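# Assemble the two printed parts to match the stand's model

## Task

Join the two 3D-printed pieces so that the result matches the finished assembly shown on the stand.

## Robot and tools

Robot: a humanoid upper body on a stand past the table's near edge, with two seven-joint arms. left_arm is on the +y side and carries a left five-finger hand; right_arm is on the -y side and carries a right hand. The hands are mirror images.

Scene frame: all readings and offsets use it. z = 0 is the table top and +z is up. +x runs across the table away from the robot; the near table edge sits at x = 0.18 m. -y is the robot's right. A hand point cannot get more than 0.62 m from its shoulder. Printed positions and orientations may be off by a few centimetres.

Hand point: a spot fixed to the palm, 0.05 m in front of it and 0.15 m from the wrist flange along the fingers. Its +z runs along straight fingers, +y points out of the palm, and +x runs across the palm. On the right hand +x points away from the thumb; on the left hand it points toward the thumb. Straight fingertips extend 0.06 to 0.07 m past the point and sit 0.06 m behind it (-y). A rigid bracket on the little-finger side of the wrist sticks out and can collide with things. With the thumb swung in front of the palm, the hand can wrap objects roughly 0.035 to 0.065 m thick, or a handle as thin as 0.025 m.

Row layout (shared by execute_actions and move): every row has 28 numbers, each in [-1, 1]. Both arms must be filled even when only one moves. The order is: left dx, dy, dz, rx, ry, rz, then left little, ring, middle, index, thumb_bend, thumb_turn, force_limit, speed. After that come the same 14 numbers for the right arm.

Pose numbers are offsets, not poses. They are measured along the scene axes from the arm's Hand target as it stood when the action or move began. A position value of 1.0 equals 0.6 m. rx, ry, rz together form a rotation vector, where 1.0 equals 180 degrees, and the hand turns about its Hand target position. Every row inside an action counts from that same starting target, not from the row before it. Sending the same offset again therefore moves the hand further. All zeros re-requests the current Hand target. If a translation is longer than 1.0 it gets scaled down along its direction. Each control step caps commanded orientation at 32 degrees from the measured one. A large turn may swing the elbow.

Hand numbers are absolute targets, not offsets. For the fingers and thumb_bend, +1 is straight and -1 is curled. For thumb_turn, +1 puts the thumb beside the palm and -1 puts it in front, opposite the fingers. force_limit runs linearly from about 0 N at -1 to 10 N at +1; the two thumb motors reach 15 N. speed runs from near zero at -1 up to full at +0.48 and stays full above that. For a soft grip, close with speed at -0.94 or lower.

None of the numbers means 'no change'. To keep a hand as it is, resend the eight hand numbers you last sent it. If you have never sent any, send its hand_measured six values, then hand_force_limit and hand_speed. A motor moves only when its target changes by at least 0.002. To grip harder, raise force_limit and send a target that is more closed than hand_measured. To release, send a target that is more open than hand_measured.

Tools:
- execute_actions(actions, cameras): actions is a list of actions. Each action is a list of up to 15 rows, one per 1/30 s step, so an action lasts 0.5 s. A short list holds its final row until the 15 steps are used. cameras is a list of names, or ["all"] or []. An empty actions list returns images by default; otherwise no images come back unless you ask.
- move(target, speed, blend, blocking, cameras): target is either one 28-number row or a list of up to 15 rows. Every row's offsets count from the same starting Hand targets, and all rows share a 10 s cap. speed is in m/s, from 0.002 to 1.8 (default 0.25); turning is capped at twice that value in rad/s. Give one value overall or one per target. blend is in metres and rounds off corners at intermediate targets; the default 0 stops at each one. blocking=false returns after about 0.5 s while the motion keeps running. Paths do not avoid obstacles or the other arm, and faster motion strikes harder.
- wait(seconds 0 to 10): keeps the last commands while time runs.
- stop(): brakes a running move.
- zoom_image(camera, region=[x0, y0, x1, y1]): region is in pixels with (0,0) at the top-left, at most 504 by 504. Only cameras in the newest images can be zoomed.
- show_instructions(): shows the reference pages, including the picture of the finished assembly.
- finished_scene(scene=1): ends the scene for good.

Cameras: cam_high, cam_bench, cam_left_wrist, cam_right_wrist, each 672x504.

Results: each arm reports end_effector_position (m), end_effector_quat_wxyz, and Hand target. Hand target is the pose you last commanded after clipping, and it is the base for the next offsets. If the hand stops short of it, send the remaining distance as an offset. hand_measured, hand_stopped_by and hand_load_n each list six motors in row order. hand_stopped_by is one of moving, target, force, stalled or fault. hand_load_n is positive when something pushes a finger open; a drop to about 0 means the grip was lost. Joint velocities, torques and temperatures also appear. A move adds a 'move:' line with its ending (done, off_target, moving, held, fault) and limits (paced means the pose was clipped, held means steps were withheld). Neither done nor off_target says whether contact happened.

Avoid: parts leaving the table or being set down off it, letting go of a part while it is still moving, and long drops. Also avoid fast impacts on fixed or heavy objects, pressing hard on parts, and any contact between the two arms or hands, since that can end the scene. Do not overload fingers. A blocked arm keeps pushing until you command it back past its hand point. Motors heat up under load, at full stretch, or when pushing toward an unreachable pose. MOTOR HOT appears at 90 °C, and at 120 °C the arm drops and is disabled for 30 to 60 s.

Each tool is called after "Call:" by a JSON object that holds its "name" and its "arguments".

Reference images:

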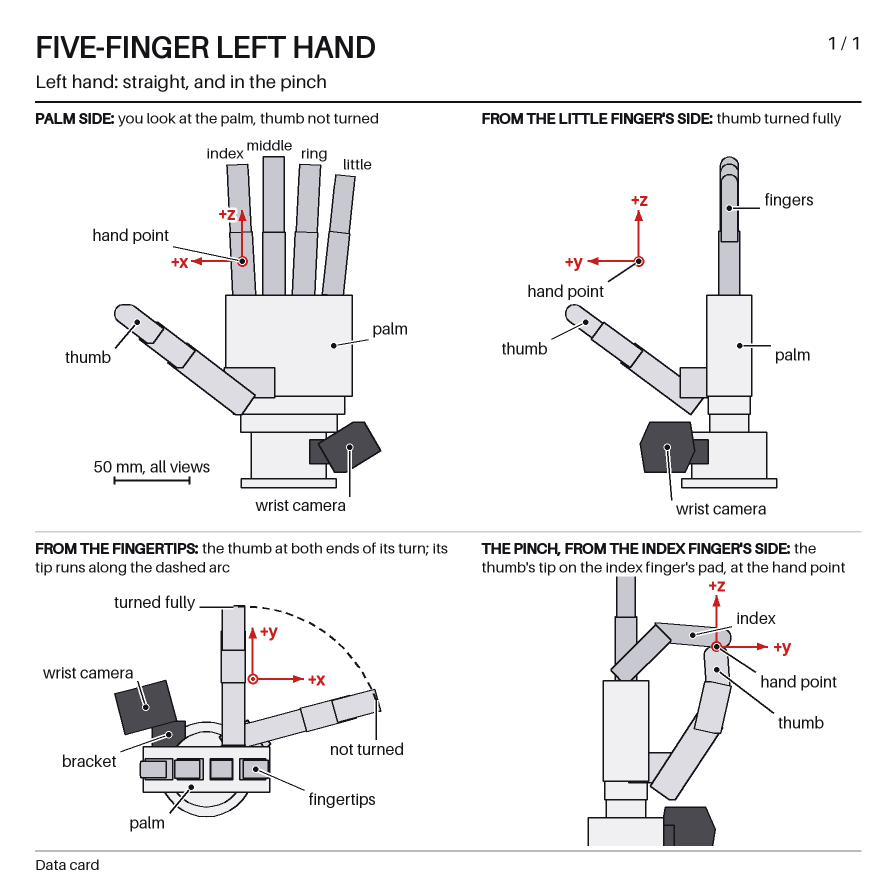

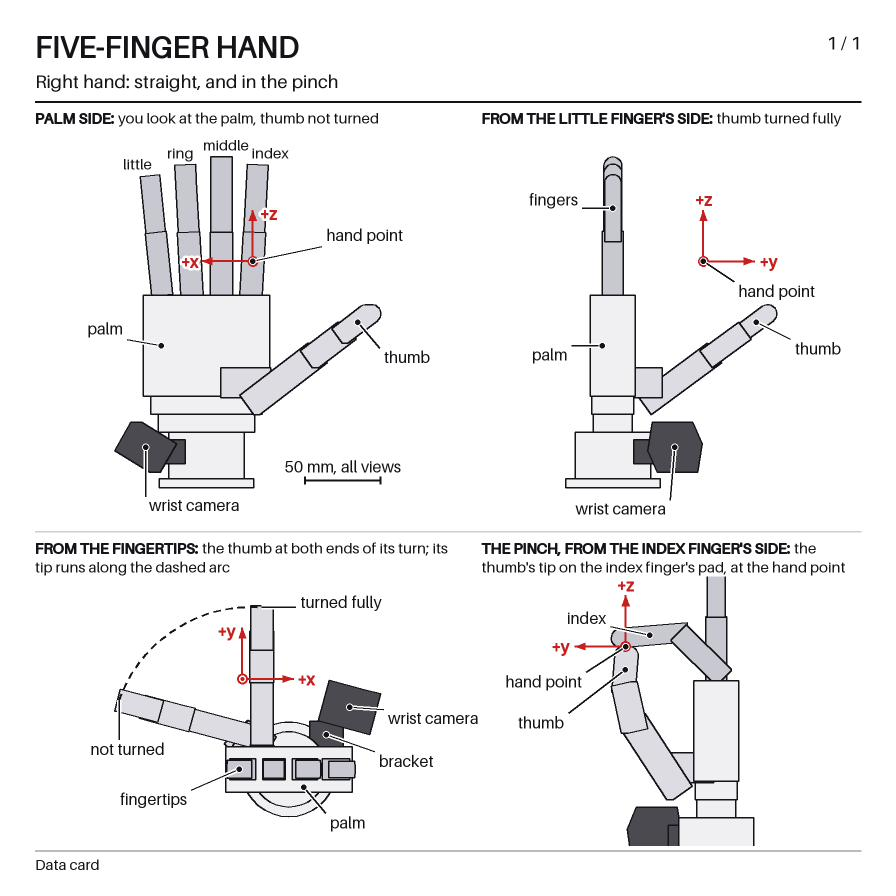

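## Session

Call:
{"name": "execute_actions", "arguments": {"actions": []}}

Scene clock: 0.00 s.
left_arm: end_effector_position=(+0.1880, +0.0929, +0.5179) hand_measured=(+1.000, +1.000, +1.000, +1.000, +1.000, +1.000) hand_load_n=(-0.5, +0.0, +0.0, +0.0, +0.0, +0.0) hand_stopped_by=(target, target, target, target, target, target) hand_force_limit=0.00 hand_speed=-0.80 end_effector_quat_wxyz=(+0.139, +0.062, -0.158, +0.976) | right_arm: end_effector_position=(+0.1505, -0.1418, +0.5196) hand_measured=(+1.000, +1.000, +1.000, +1.000, +1.000, +1.000) hand_load_n=(+0.0, +0.0, +0.0, +0.0, +0.0, +0.0) hand_stopped_by=(target, target, target, target, target, target) hand_force_limit=0.00 hand_speed=-0.80 end_effector_quat_wxyz=(+0.984, -0.153, +0.087, -0.018)
Joint positions: left_arm=[-0.08 0.5 0.23 -0.53 -0.57 -1 -0.31] | right_arm=[-0.08 -0.5 -0.23 -0.53 0.57 -1 0.31]
Joint velocities: within noise
Joint torques (N m): no reading
Motor temperatures (°C): left_arm=[44 45 34 42 35 39 35] | right_arm=[43 47 45 46 41 33 30]
Hand target: left_arm +0.1880, +0.0929, +0.5179; +0.139, +0.062, -0.158, +0.976 | right_arm +0.1505, -0.1418, +0.5196; +0.984, -0.153, +0.087, -0.018

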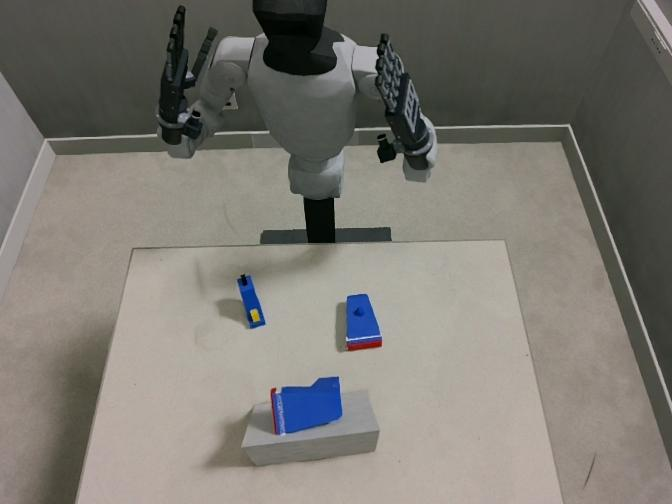

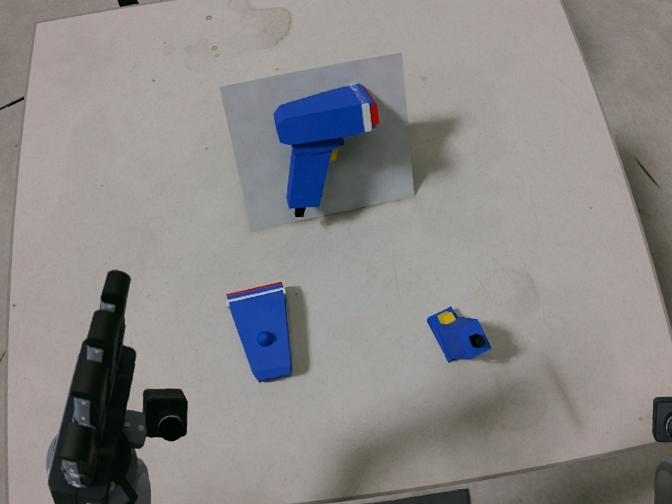

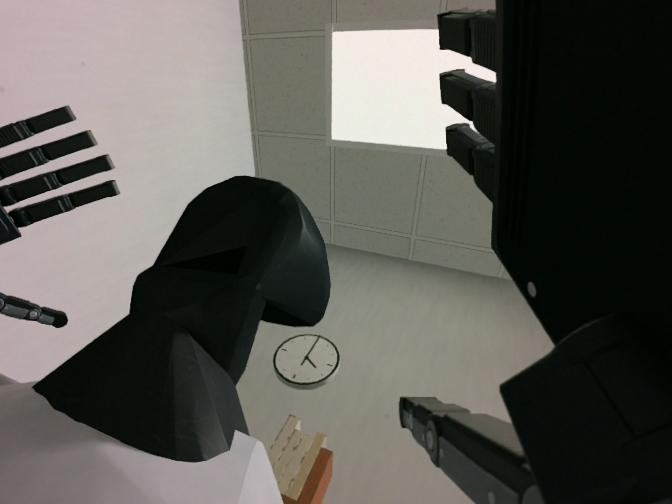

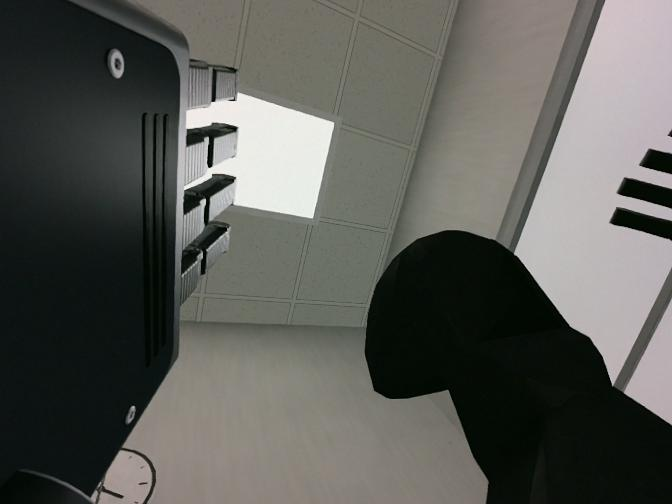

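Call:
{"name": "zoom_image", "arguments": {"camera": "cam_high", "region": [200, 240, 420, 380]}}

Call:
{"name": "zoom_image", "arguments": {"camera": "cam_bench", "region": [200, 260, 520, 400]}}

Call:
{"name": "zoom_image", "arguments": {"camera": "cam_bench", "region": [210, 40, 430, 240]}}

Call:
{"name": "zoom_image", "arguments": {"camera": "cam_high", "region": [220, 350, 400, 480]}}

Scaled by 2.291 from the camera's 672x504 image, which has a finer 960x720 frame.

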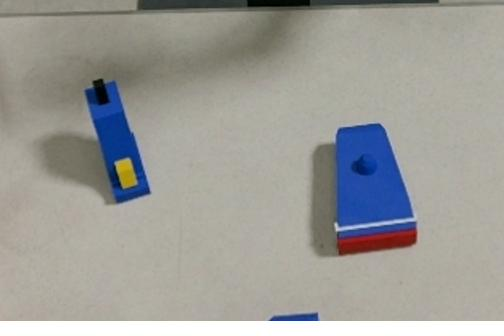

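Scaled by 1.575 from the camera's 672x504 image, which has a finer 960x720 frame.

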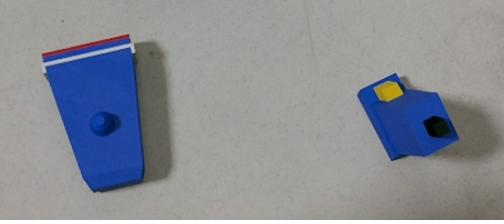

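Scaled by 2.291 from the camera's 672x504 image, which has a finer 960x720 frame.

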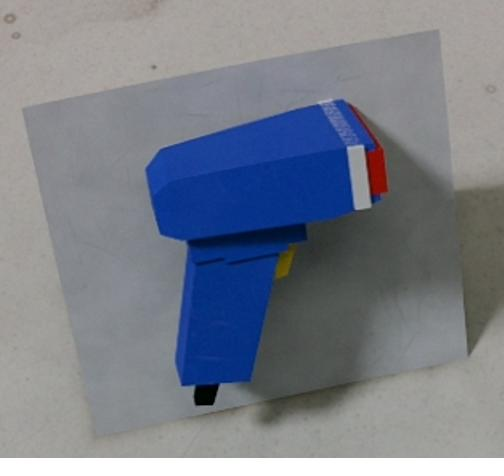

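Scaled by 2.800 from the camera's 672x504 image, which has a finer 960x720 frame.

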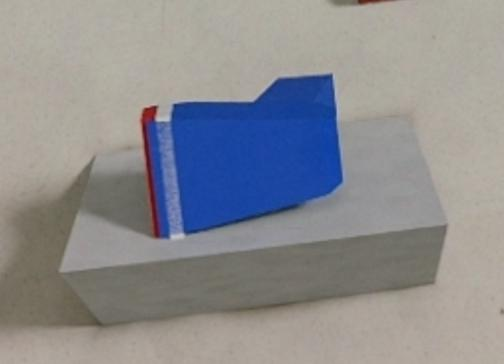

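Call:
{"name": "move", "arguments": {"target": [0,0,0,0,0,0,1,1,1,1,1,1,0,-0.8,0.2,-0.217,-0.5,-0.13,0.4355,0.1865,1,1,1,1,1,-1,-0.4,0.4], "speed": 0.5, "cameras": ["all"]}}

Scene clock: 105.10 s.
left_arm: end_effector_position=(+0.1880, +0.0929, +0.5179) hand_measured=(+1.000, +1.000, +1.000, +1.000, +1.000, +1.000) hand_load_n=(+0.0, +0.0, +0.0, +0.0, +0.0, +0.0) hand_stopped_by=(target, target, target, target, target, target) hand_force_limit=0.00 hand_speed=-0.80 end_effector_quat_wxyz=(+0.139, +0.062, -0.158, +0.976) | right_arm: end_effector_position=(+0.2693, -0.2731, +0.2202) hand_measured=(+1.000, +1.000, +1.000, +1.000, +1.000, -1.000) hand_load_n=(+0.0, +0.0, +0.0, +0.0, +0.0, -0.5) hand_stopped_by=(target, target, target, target, target, target) hand_force_limit=-0.40 hand_speed=0.40 end_effector_quat_wxyz=(+0.589, -0.249, +0.742, +0.200)
Joint positions: left_arm=[-0.08 0.5 0.23 -0.53 -0.57 -1 -0.31] | right_arm=[-0.55 -0.902 0.394 1.385 1.193 -0.646 1.616]
Joint torques (N m): left_arm=[-1.91 1.49 1.19 -1.58 -0.5 -0.29 0.23] | right_arm=[-6.35 -5.17 -1.48 -0.06 1.36 -0.49 -0.12]
Hand target: left_arm +0.1880, +0.0929, +0.5179; +0.139, +0.062, -0.158, +0.976 | right_arm +0.2705, -0.2720, +0.2196; +0.628, -0.326, +0.627, +0.327
Off the commanded pose: left_arm 0.000 m, 0 deg | right_arm 0.002 m, 22 deg.
joint sent to its limit (right arm) — joint 7 (wrist yaw), upper limit. The joint targets are off in orientation, not in position.
move: off_target (right_arm)

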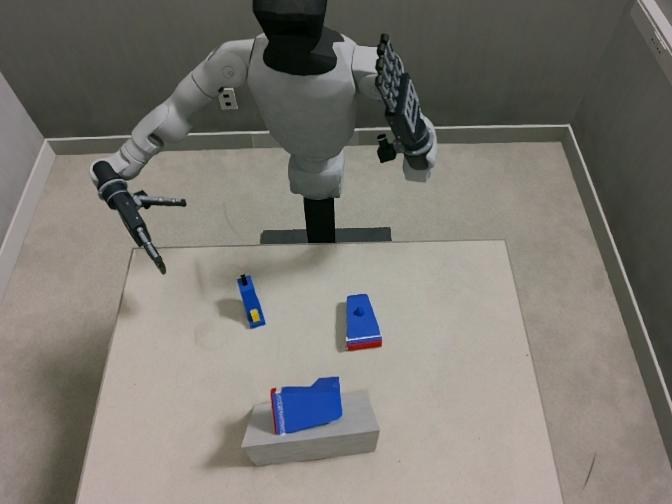

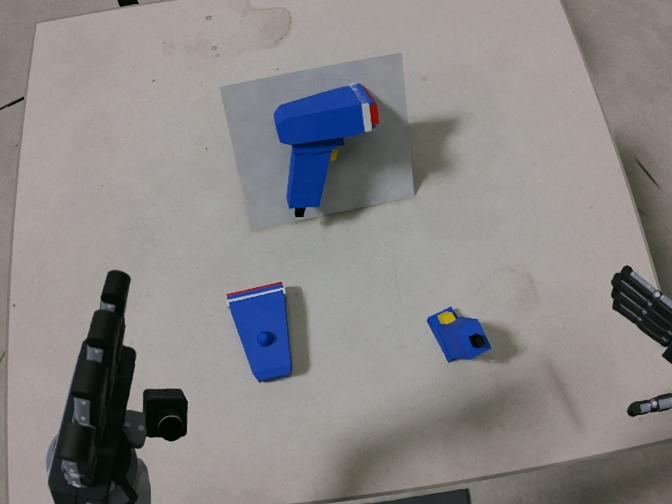

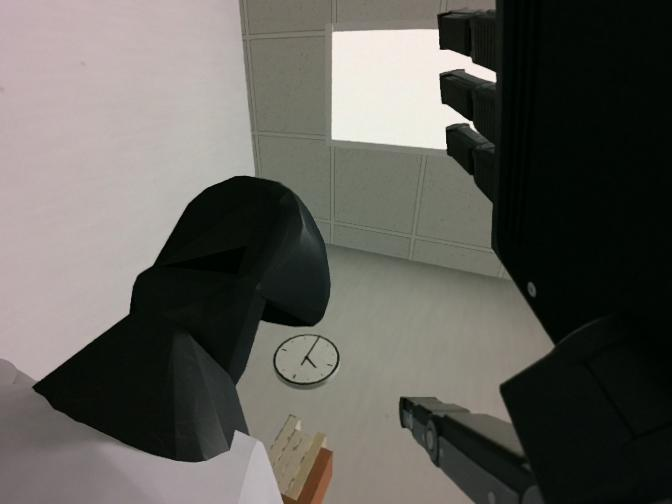

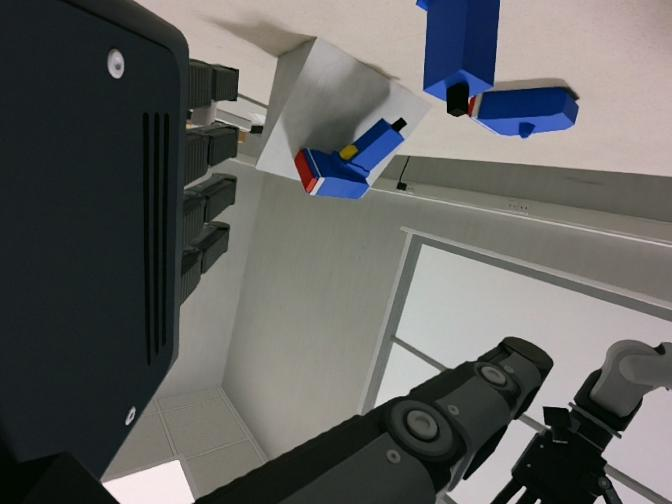

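Call:
{"name": "move", "arguments": {"target": [0,0,0,0,0,0,1,1,1,1,1,1,0,-0.8,0.016,0.17,-0.1,0,0,0,1,1,1,1,1,-1,-0.4,0.4], "speed": 0.4, "cameras": ["all"]}}

Scene clock: 136.00 s.
left_arm: end_effector_position=(+0.1880, +0.0929, +0.5179) hand_measured=(+1.000, +1.000, +1.000, +1.000, +1.000, +1.000) hand_load_n=(+0.0, +0.0, +0.0, +0.0, +0.0, +0.0) hand_stopped_by=(target, target, target, target, target, target) hand_force_limit=0.00 hand_speed=-0.80 end_effector_quat_wxyz=(+0.139, +0.062, -0.158, +0.976) | right_arm: end_effector_position=(+0.2781, -0.1701, +0.1585) hand_measured=(+1.000, +1.000, +1.000, +1.000, +1.000, -1.000) hand_load_n=(+0.0, +0.0, +0.0, +0.0, +0.0, +0.0) hand_stopped_by=(target, target, target, target, target, target) hand_force_limit=-0.40 hand_speed=0.40 end_effector_quat_wxyz=(+0.583, -0.297, +0.714, +0.249)
Joint positions: left_arm=[-0.08 0.5 0.23 -0.53 -0.57 -1 -0.31] | right_arm=[-0.594 -0.566 0.51 1.461 1.068 -0.896 1.477]
Joint torques (N m): left_arm=[-1.91 1.49 1.2 -1.58 -0.5 -0.29 0.22] | right_arm=[-6.75 -3.83 -1.13 -1.25 1.16 -0.55 -0.24]
Motor temperatures (°C): left_arm=[45 48 35 44 35 39 35] | right_arm=[49 57 45 45 41 33 30]
Hand target: left_arm +0.1880, +0.0929, +0.5179; +0.139, +0.062, -0.158, +0.976 | right_arm +0.2801, -0.1700, +0.1596; +0.628, -0.326, +0.627, +0.327
Off the commanded pose: left_arm 0.000 m, 0 deg | right_arm 0.002 m, 15 deg.
move: off_target (right_arm)

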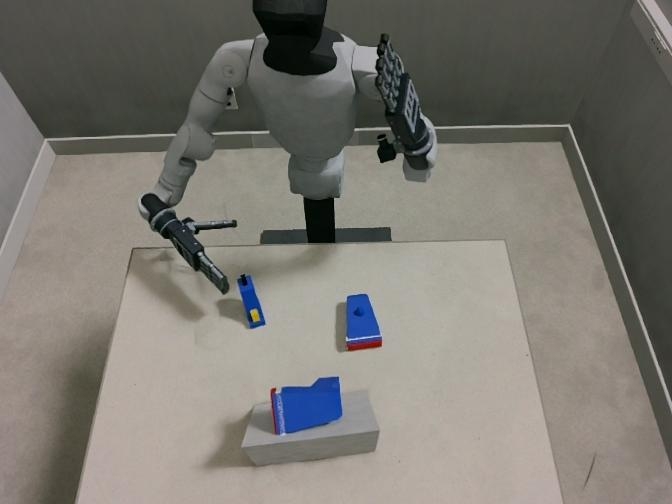

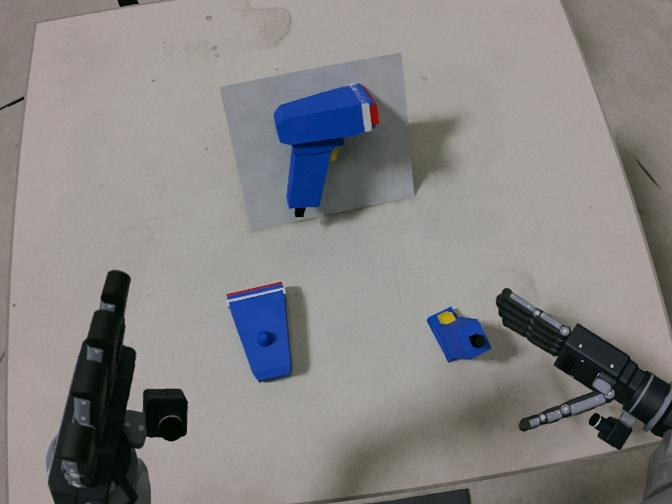

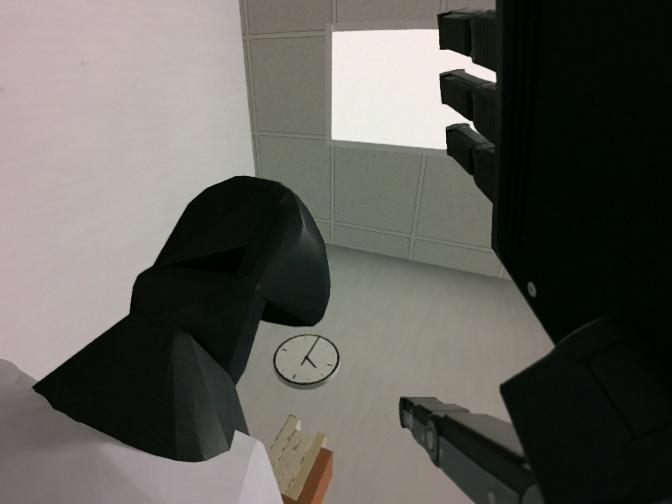

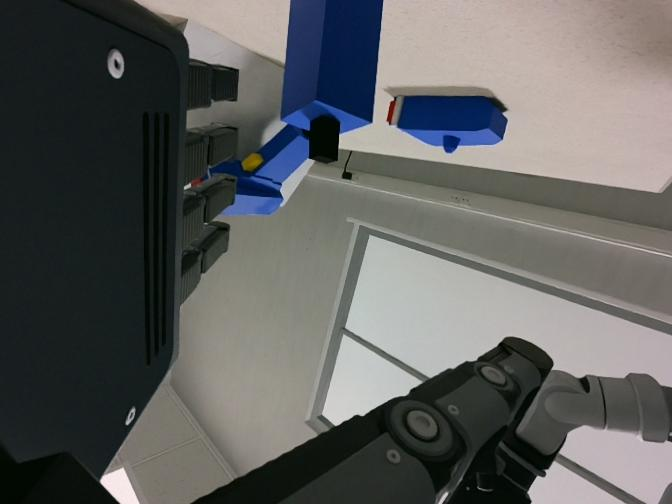

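Call:
{"name": "move", "arguments": {"target": [[0,0,0,0,0,0,1,1,1,1,1,1,0,-0.8,-0.03,0,0.1,0,0,0,1,1,1,1,1,-1,-0.4,0.4],[0,0,0,0,0,0,1,1,1,1,1,1,0,-0.8,0.0167,0.067,0.117,-0.468,-0.1785,-0.0085,1,1,1,1,1,-1,-0.4,0.4]], "speed": 0.5, "blend": 0.04, "cameras": ["all"]}}

Scene clock: 203.57 s.
left_arm: end_effector_position=(+0.1880, +0.0929, +0.5179) hand_measured=(+1.000, +1.000, +1.000, +1.000, +1.000, +1.000) hand_load_n=(+0.0, +0.0, +0.0, +0.0, +0.0, +0.0) hand_stopped_by=(target, target, target, target, target, target) hand_force_limit=0.00 hand_speed=-0.80 end_effector_quat_wxyz=(+0.139, +0.062, -0.158, +0.976) | right_arm: end_effector_position=(+0.2894, -0.1333, +0.2276) hand_measured=(+1.000, +1.000, +1.000, +1.000, +1.000, -1.000) hand_load_n=(+0.0, +0.0, +0.0, +0.0, +0.0, +0.0) hand_stopped_by=(target, target, target, target, target, target) hand_force_limit=-0.40 hand_speed=0.40 end_effector_quat_wxyz=(-0.385, +0.720, -0.509, +0.273)
Joint positions: left_arm=[-0.08 0.5 0.23 -0.53 -0.57 -1 -0.31] | right_arm=[-0.491 -1.474 0.529 -0.967 -0.227 0.651 0.472]
Joint torques (N m): left_arm=[-1.91 1.5 1.19 -1.58 -0.51 -0.29 0.22] | right_arm=[-6.05 -2.21 -3.13 -1.42 0.23 0.18 -0.54]
Motor temperatures (°C): left_arm=[45 48 35 44 35 39 35] | right_arm=[50 55 45 45 41 33 30]
Hand target: left_arm +0.1880, +0.0929, +0.5179; +0.139, +0.062, -0.158, +0.976 | right_arm +0.2901, -0.1298, +0.2298; -0.390, +0.720, -0.504, +0.274
Off the commanded pose: left_arm 0.000 m, 0 deg | right_arm 0.004 m, 1 deg.
move: off_target (right_arm)

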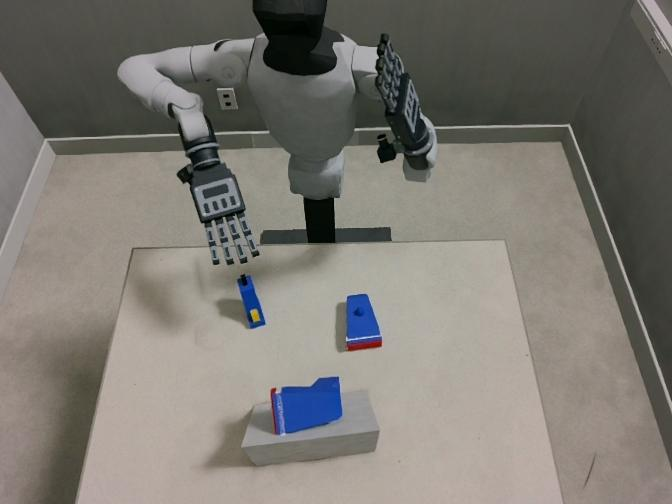

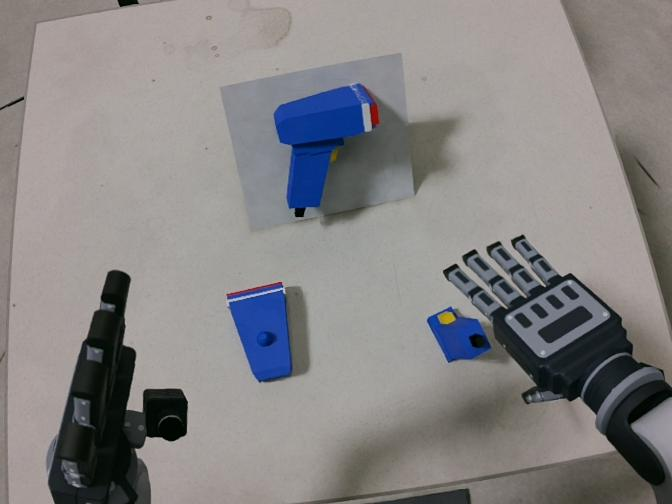

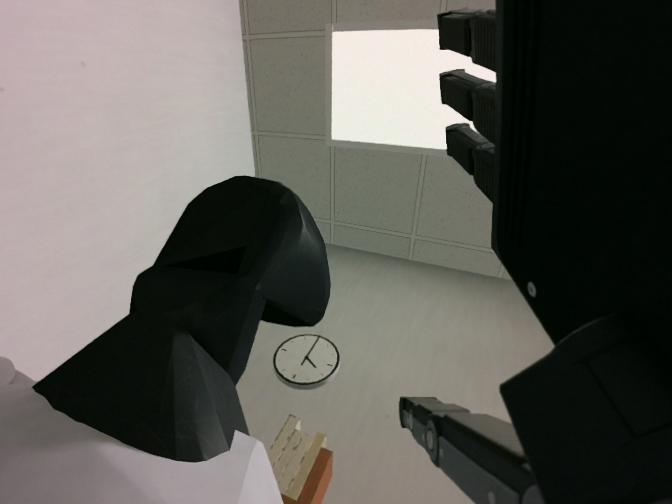

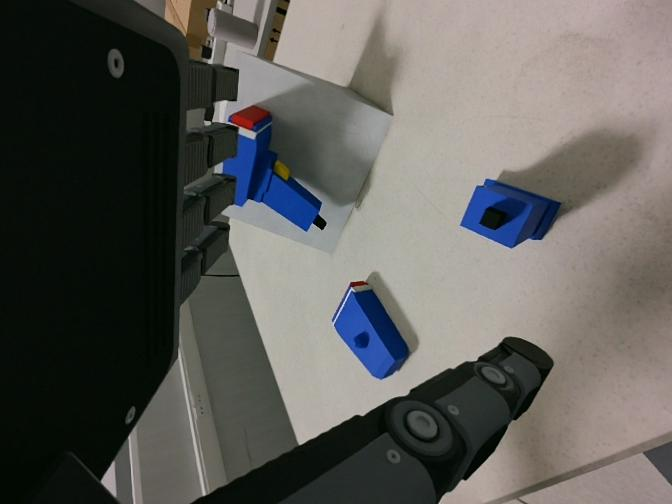

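Call:
{"name": "move", "arguments": {"target": [0,0,0,0,0,0,1,1,1,1,1,1,0,-0.8,0.05,0.017,-0.1,0,0,0,1,1,1,1,1,-1,-0.4,0.4], "speed": 0.3, "cameras": ["all"]}}

Scene clock: 278.03 s.
left_arm: end_effector_position=(+0.1880, +0.0929, +0.5179) hand_measured=(+1.000, +1.000, +1.000, +1.000, +1.000, +1.000) hand_load_n=(+0.0, +0.0, +0.0, +0.0, +0.0, +0.0) hand_stopped_by=(target, target, target, target, target, target) hand_force_limit=0.00 hand_speed=-0.80 end_effector_quat_wxyz=(+0.139, +0.062, -0.158, +0.976) | right_arm: end_effector_position=(+0.3173, -0.1201, +0.1690) hand_measured=(+1.000, +1.000, +1.000, +1.000, +1.000, -1.000) hand_load_n=(+0.0, +0.0, +0.0, -0.5, +0.5, +0.0) hand_stopped_by=(target, target, target, target, target, target) hand_force_limit=-0.40 hand_speed=0.40 end_effector_quat_wxyz=(-0.389, +0.720, -0.506, +0.271)
Joint positions: left_arm=[-0.08 0.5 0.23 -0.53 -0.57 -1 -0.31] | right_arm=[-0.575 -1.152 0.812 -0.669 -0.525 0.575 0.461]
Joint torques (N m): left_arm=[-1.91 1.49 1.2 -1.58 -0.51 -0.29 0.22] | right_arm=[-6.84 -1.74 -3.24 -0.74 0.44 0.05 -0.53]
Hand target: left_arm +0.1880, +0.0929, +0.5179; +0.139, +0.062, -0.158, +0.976 | right_arm +0.3201, -0.1196, +0.1698; -0.390, +0.720, -0.504, +0.274
Off the commanded pose: left_arm 0.000 m, 0 deg | right_arm 0.003 m, 0 deg.
move: done

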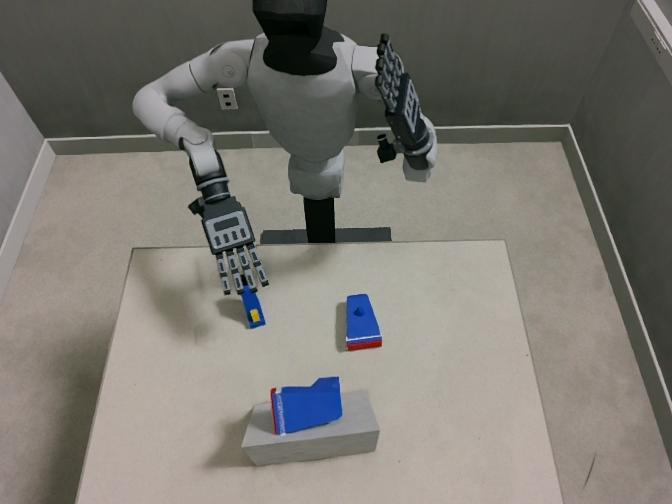

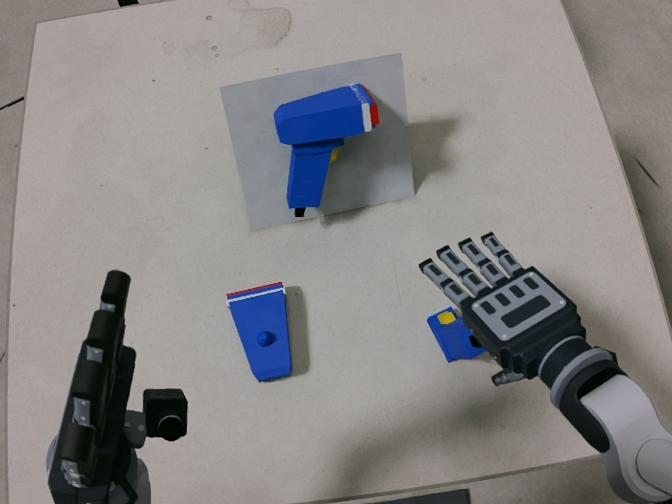

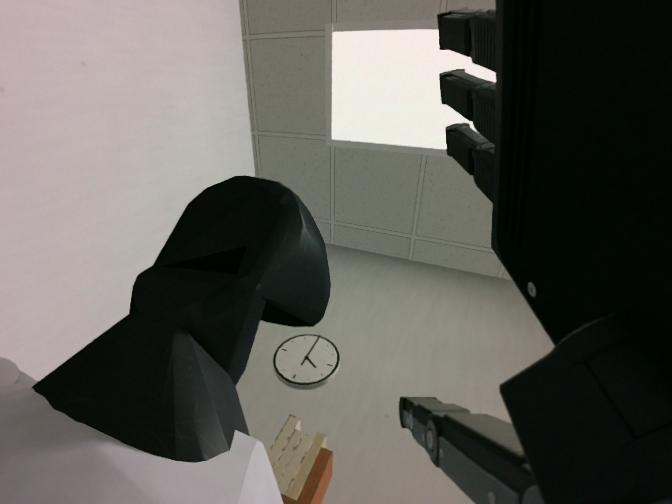

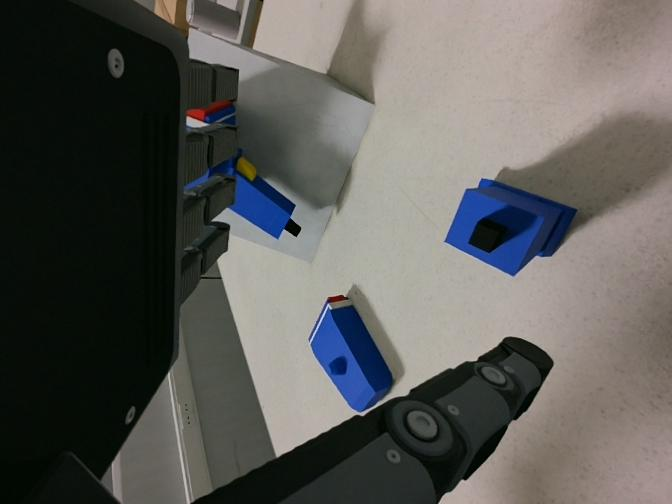

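Call:
{"name": "move", "arguments": {"target": [0,0,0,0,0,0,1,1,1,1,1,1,0,-0.8,-0.0043,-0.009,-0.134,0,0,0,1,1,1,1,1,-1,-0.4,0.4], "speed": 0.12, "cameras": ["cam_high","cam_bench","cam_right_wrist"]}}

Scene clock: 306.93 s.
left_arm: end_effector_position=(+0.1880, +0.0929, +0.5179) hand_measured=(+1.000, +1.000, +1.000, +1.000, +1.000, +1.000) hand_load_n=(+0.0, +0.0, +0.0, +0.0, +0.0, +0.0) hand_stopped_by=(target, target, target, target, target, target) hand_force_limit=0.00 hand_speed=-0.80 end_effector_quat_wxyz=(+0.139, +0.062, -0.158, +0.976) | right_arm: end_effector_position=(+0.3192, -0.1262, +0.0923) hand_measured=(+1.000, +1.000, +1.000, +1.000, +1.000, -1.000) hand_load_n=(+0.0, +0.0, -0.5, +0.0, +0.0, +0.0) hand_stopped_by=(target, target, target, target, target, target) hand_force_limit=-0.40 hand_speed=0.40 end_effector_quat_wxyz=(-0.391, +0.719, -0.503, +0.277)
Joint positions: left_arm=[-0.08 0.5 0.23 -0.53 -0.57 -1 -0.31] | right_arm=[-0.523 -0.997 0.986 -0.303 -0.609 0.422 0.17]
Joint torques (N m): left_arm=[-1.91 1.49 1.19 -1.58 -0.51 -0.29 0.22] | right_arm=[-5.59 -1.83 -3.1 -1.14 0.66 -0.06 -0.67]
Hand target: left_arm +0.1880, +0.0929, +0.5179; +0.139, +0.062, -0.158, +0.976 | right_arm +0.3175, -0.1250, +0.0894; -0.390, +0.720, -0.504, +0.274
Off the commanded pose: left_arm 0.000 m, 0 deg | right_arm 0.004 m, 0 deg.
move: off_target (right_arm)
Images, in order (width x height): cam_high 672x504, cam_bench 672x504, cam_right_wrist 672x504.

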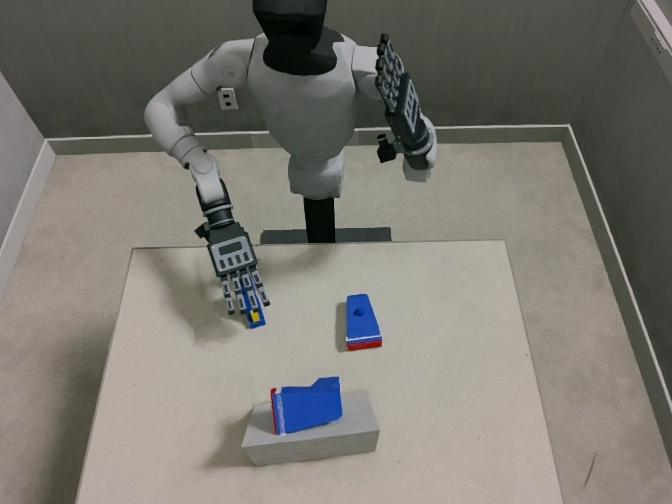

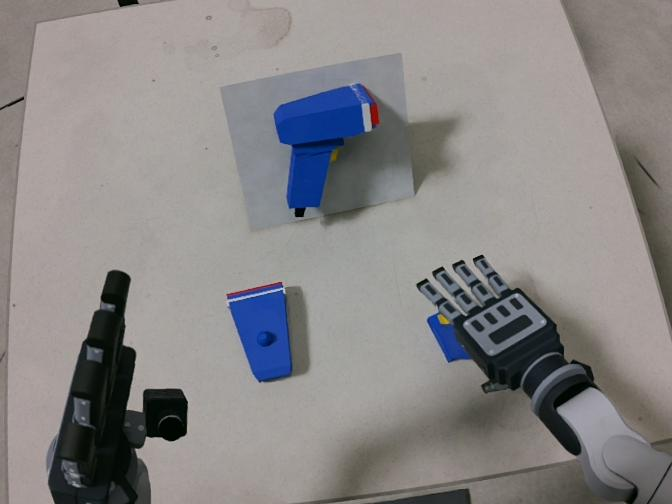

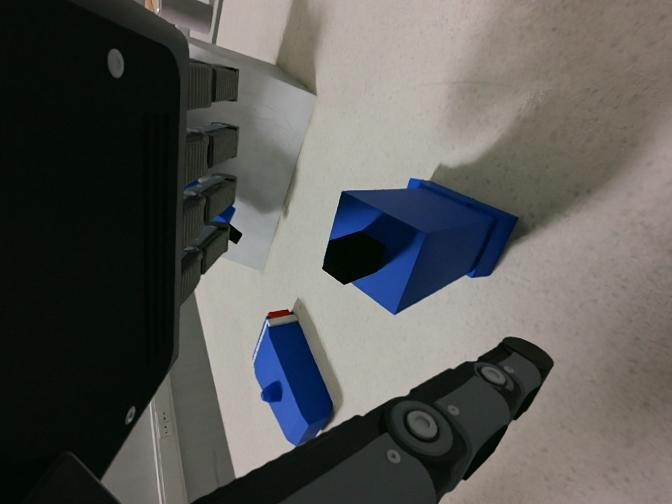

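Call:
{"name": "move", "arguments": {"target": [[0,0,0,0,0,0,1,1,1,1,1,1,0,-0.8,0.0017,-0.032,-0.022,0,0,0,1,1,1,1,1,-1,-0.4,0.4],[0,0,0,0,0,0,1,1,1,1,1,1,0,-0.8,0.0017,-0.032,-0.022,0,0,0,1,1,0.3,0.3,0.8,-1,-0.92,-0.6]], "speed": 0.1, "cameras": ["cam_high","cam_bench","cam_right_wrist"]}}

Scene clock: 333.10 s.
left_arm: end_effector_position=(+0.1880, +0.0929, +0.5179) hand_measured=(+1.000, +1.000, +1.000, +1.000, +1.000, +1.000) hand_load_n=(+0.0, +0.0, +0.0, +0.0, +0.0, +0.0) hand_stopped_by=(target, target, target, target, target, target) hand_force_limit=0.00 hand_speed=-0.80 end_effector_quat_wxyz=(+0.139, +0.062, -0.158, +0.976) | right_arm: end_effector_position=(+0.3219, -0.1394, +0.0802) hand_measured=(+1.000, +1.000, +0.300, +0.300, +0.800, -1.000) hand_load_n=(+0.0, +0.0, +0.0, +0.0, +0.0, +0.0) hand_stopped_by=(target, target, target, target, target, target) hand_force_limit=-0.92 hand_speed=-0.60 end_effector_quat_wxyz=(-0.397, +0.720, -0.499, +0.275)
Joint positions: left_arm=[-0.08 0.5 0.23 -0.53 -0.57 -1 -0.31] | right_arm=[-0.523 -1.007 0.986 -0.173 -0.576 0.297 0.078]
Joint torques (N m): left_arm=[-1.9 1.49 1.2 -1.59 -0.5 -0.29 0.22] | right_arm=[-5 -3.29 -3.44 -0.99 1.15 0 -0.67]
Hand target: left_arm +0.1880, +0.0929, +0.5179; +0.139, +0.062, -0.158, +0.976 | right_arm +0.3186, -0.1442, +0.0762; -0.390, +0.720, -0.504, +0.274
Off the commanded pose: left_arm 0.000 m, 0 deg | right_arm 0.007 m, 1 deg.
move: off_target (right_arm); target 2's new numbers were sent with right_arm's hand 0.007 m and 1 deg from that target
Images, in order (width x height): cam_high 672x504, cam_bench 672x504, cam_right_wrist 672x504.

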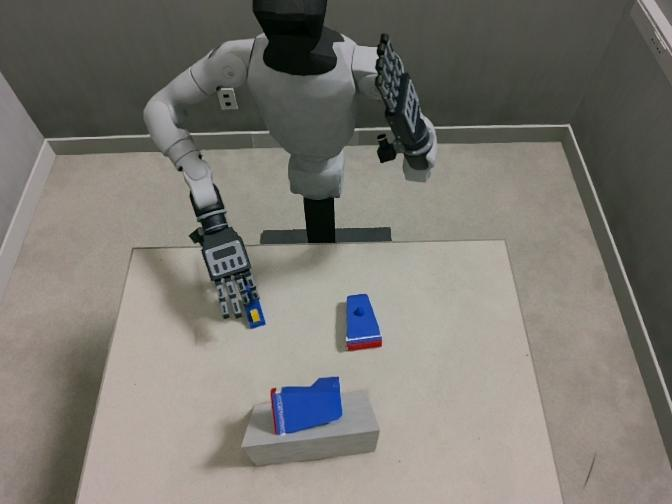

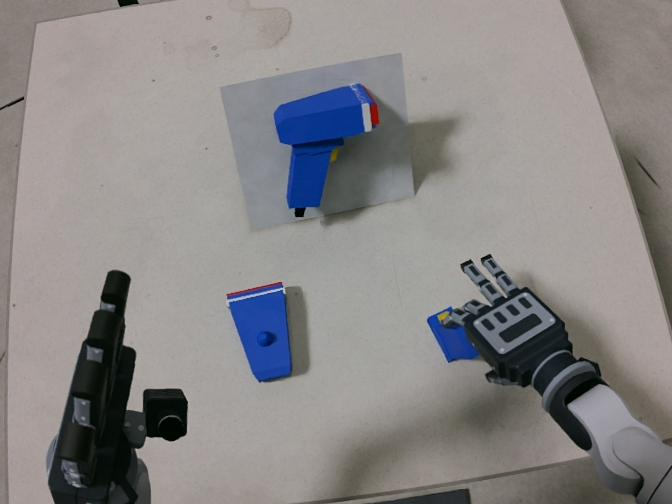

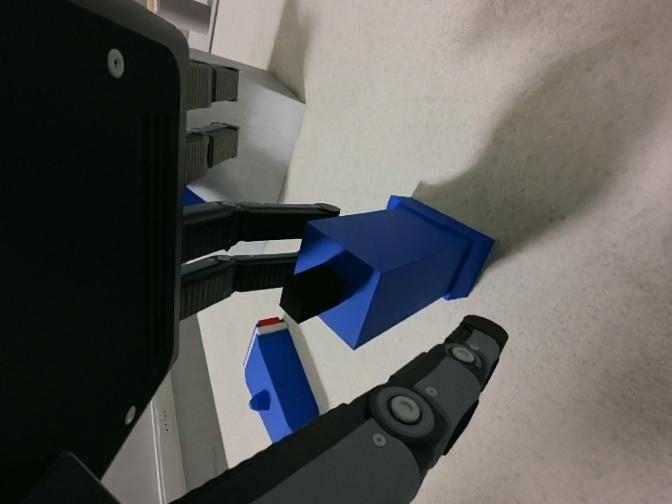

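Call:
{"name": "move", "arguments": {"target": [0,0,0,0,0,0,1,1,1,1,1,1,0,-0.8,0,0,0,0,0,0,1,1,-0.1,-0.1,0.1,-1,-0.88,-0.75], "speed": 0.1, "cameras": ["cam_high","cam_bench","cam_right_wrist"]}}

Scene clock: 347.37 s.
left_arm: end_effector_position=(+0.1880, +0.0929, +0.5179) hand_measured=(+1.000, +1.000, +1.000, +1.000, +1.000, +1.000) hand_load_n=(+0.0, +0.0, +0.0, +0.0, +0.0, +0.0) hand_stopped_by=(target, target, target, target, target, target) hand_force_limit=0.00 hand_speed=-0.80 end_effector_quat_wxyz=(+0.139, +0.062, -0.158, +0.976) | right_arm: end_effector_position=(+0.3221, -0.1393, +0.0804) hand_measured=(+1.000, +1.000, +0.048, +0.026, +0.672, -1.000) hand_load_n=(+0.0, +0.0, +0.0, +4.5, +3.5, -1.5) hand_stopped_by=(target, target, force, force, force, target) hand_force_limit=-0.88 hand_speed=-0.75 end_effector_quat_wxyz=(-0.397, +0.720, -0.499, +0.276)
Joint positions: left_arm=[-0.08 0.5 0.23 -0.53 -0.57 -1 -0.31] | right_arm=[-0.523 -1.007 0.986 -0.173 -0.576 0.297 0.076]
Joint torques (N m): left_arm=[-1.91 1.49 1.19 -1.58 -0.5 -0.29 0.22] | right_arm=[-4.91 -3.33 -3.39 -0.87 1 0 -0.63]
Hand target: left_arm +0.1880, +0.0929, +0.5179; +0.139, +0.062, -0.158, +0.976 | right_arm +0.3186, -0.1442, +0.0762; -0.390, +0.720, -0.504, +0.274
Off the commanded pose: left_arm 0.000 m, 0 deg | right_arm 0.007 m, 1 deg.
move: off_target (right_arm)
Images, in order (width x height): cam_high 672x504, cam_bench 672x504, cam_right_wrist 672x504.

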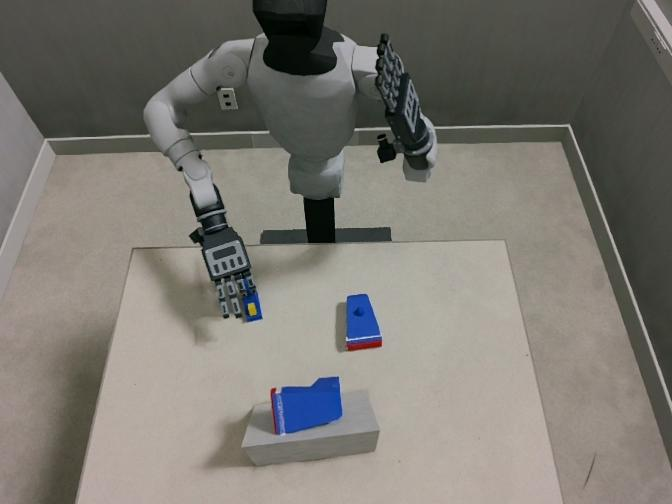

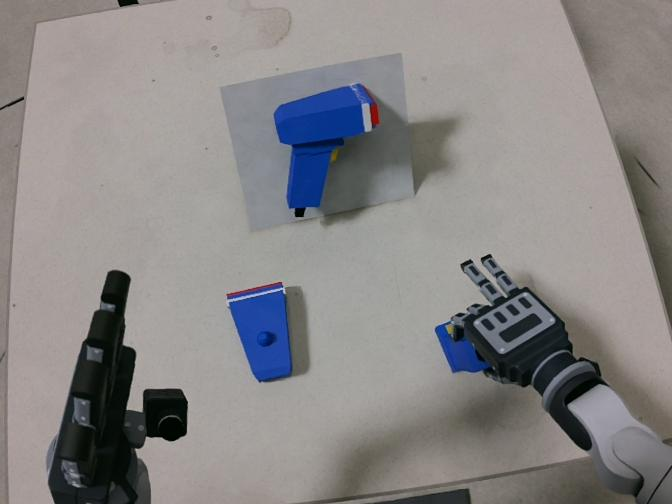

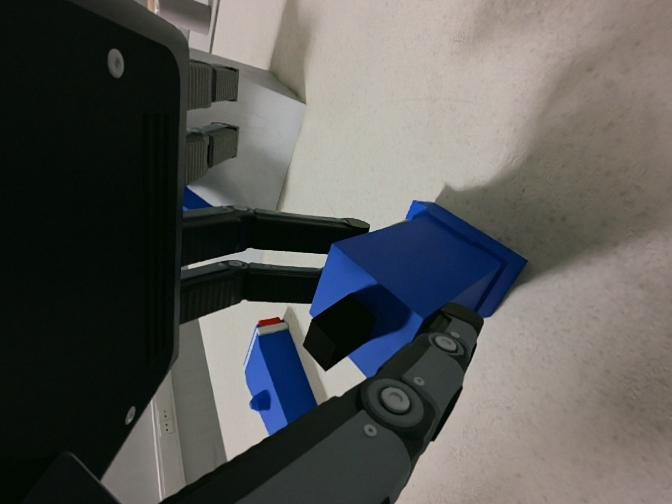

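Call:
{"name": "move", "arguments": {"target": [0,0,0,0,0,0,1,1,1,1,1,1,0,-0.8,0,0,0,0,0,0,1,1,-0.45,-0.45,0.0,-1,0.1,-0.75], "speed": 0.1, "cameras": ["cam_high","cam_right_wrist"]}}

Scene clock: 352.33 s.
left_arm: end_effector_position=(+0.1880, +0.0929, +0.5179) hand_measured=(+1.000, +1.000, +1.000, +1.000, +1.000, +1.000) hand_load_n=(-0.5, +0.0, +0.0, +0.0, +0.0, +0.0) hand_stopped_by=(target, target, target, target, target, target) hand_force_limit=0.00 hand_speed=-0.80 end_effector_quat_wxyz=(+0.139, +0.062, -0.158, +0.976) | right_arm: end_effector_position=(+0.3220, -0.1392, +0.0804) hand_measured=(+1.000, +1.000, +0.008, +0.008, +0.668, -1.000) hand_load_n=(+0.0, +0.0, +9.5, +5.5, +13.0, -1.5) hand_stopped_by=(target, target, force, force, force, target) hand_force_limit=0.10 hand_speed=-0.75 end_effector_quat_wxyz=(-0.397, +0.720, -0.498, +0.276)
Joint positions: left_arm=[-0.08 0.5 0.23 -0.53 -0.57 -1 -0.31] | right_arm=[-0.523 -1.007 0.986 -0.173 -0.576 0.296 0.076]
Joint torques (N m): left_arm=[-1.91 1.49 1.2 -1.58 -0.5 -0.29 0.23] | right_arm=[-4.87 -3.18 -3.5 -1.11 1.01 0.01 -0.61]
Hand target: left_arm +0.1880, +0.0929, +0.5179; +0.139, +0.062, -0.158, +0.976 | right_arm +0.3186, -0.1442, +0.0762; -0.390, +0.720, -0.504, +0.274
Off the commanded pose: left_arm 0.000 m, 0 deg | right_arm 0.007 m, 1 deg.
move: off_target (right_arm)
Images, in order (width x height): cam_high 672x504, cam_right_wrist 672x504.

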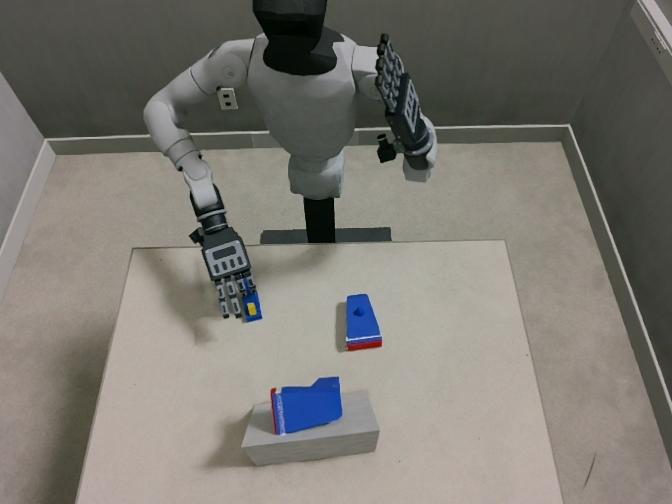

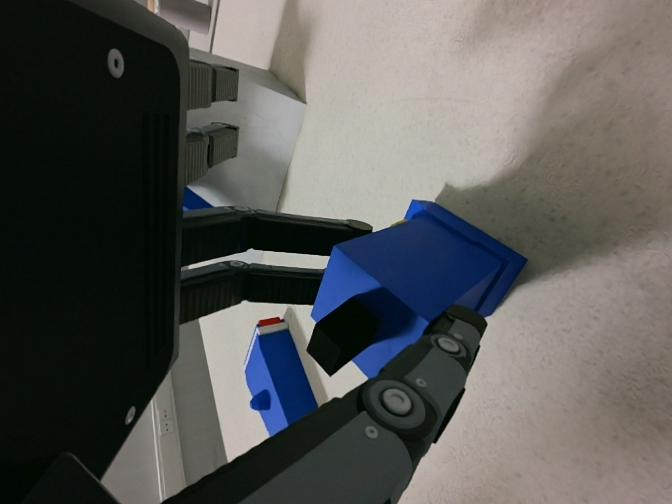

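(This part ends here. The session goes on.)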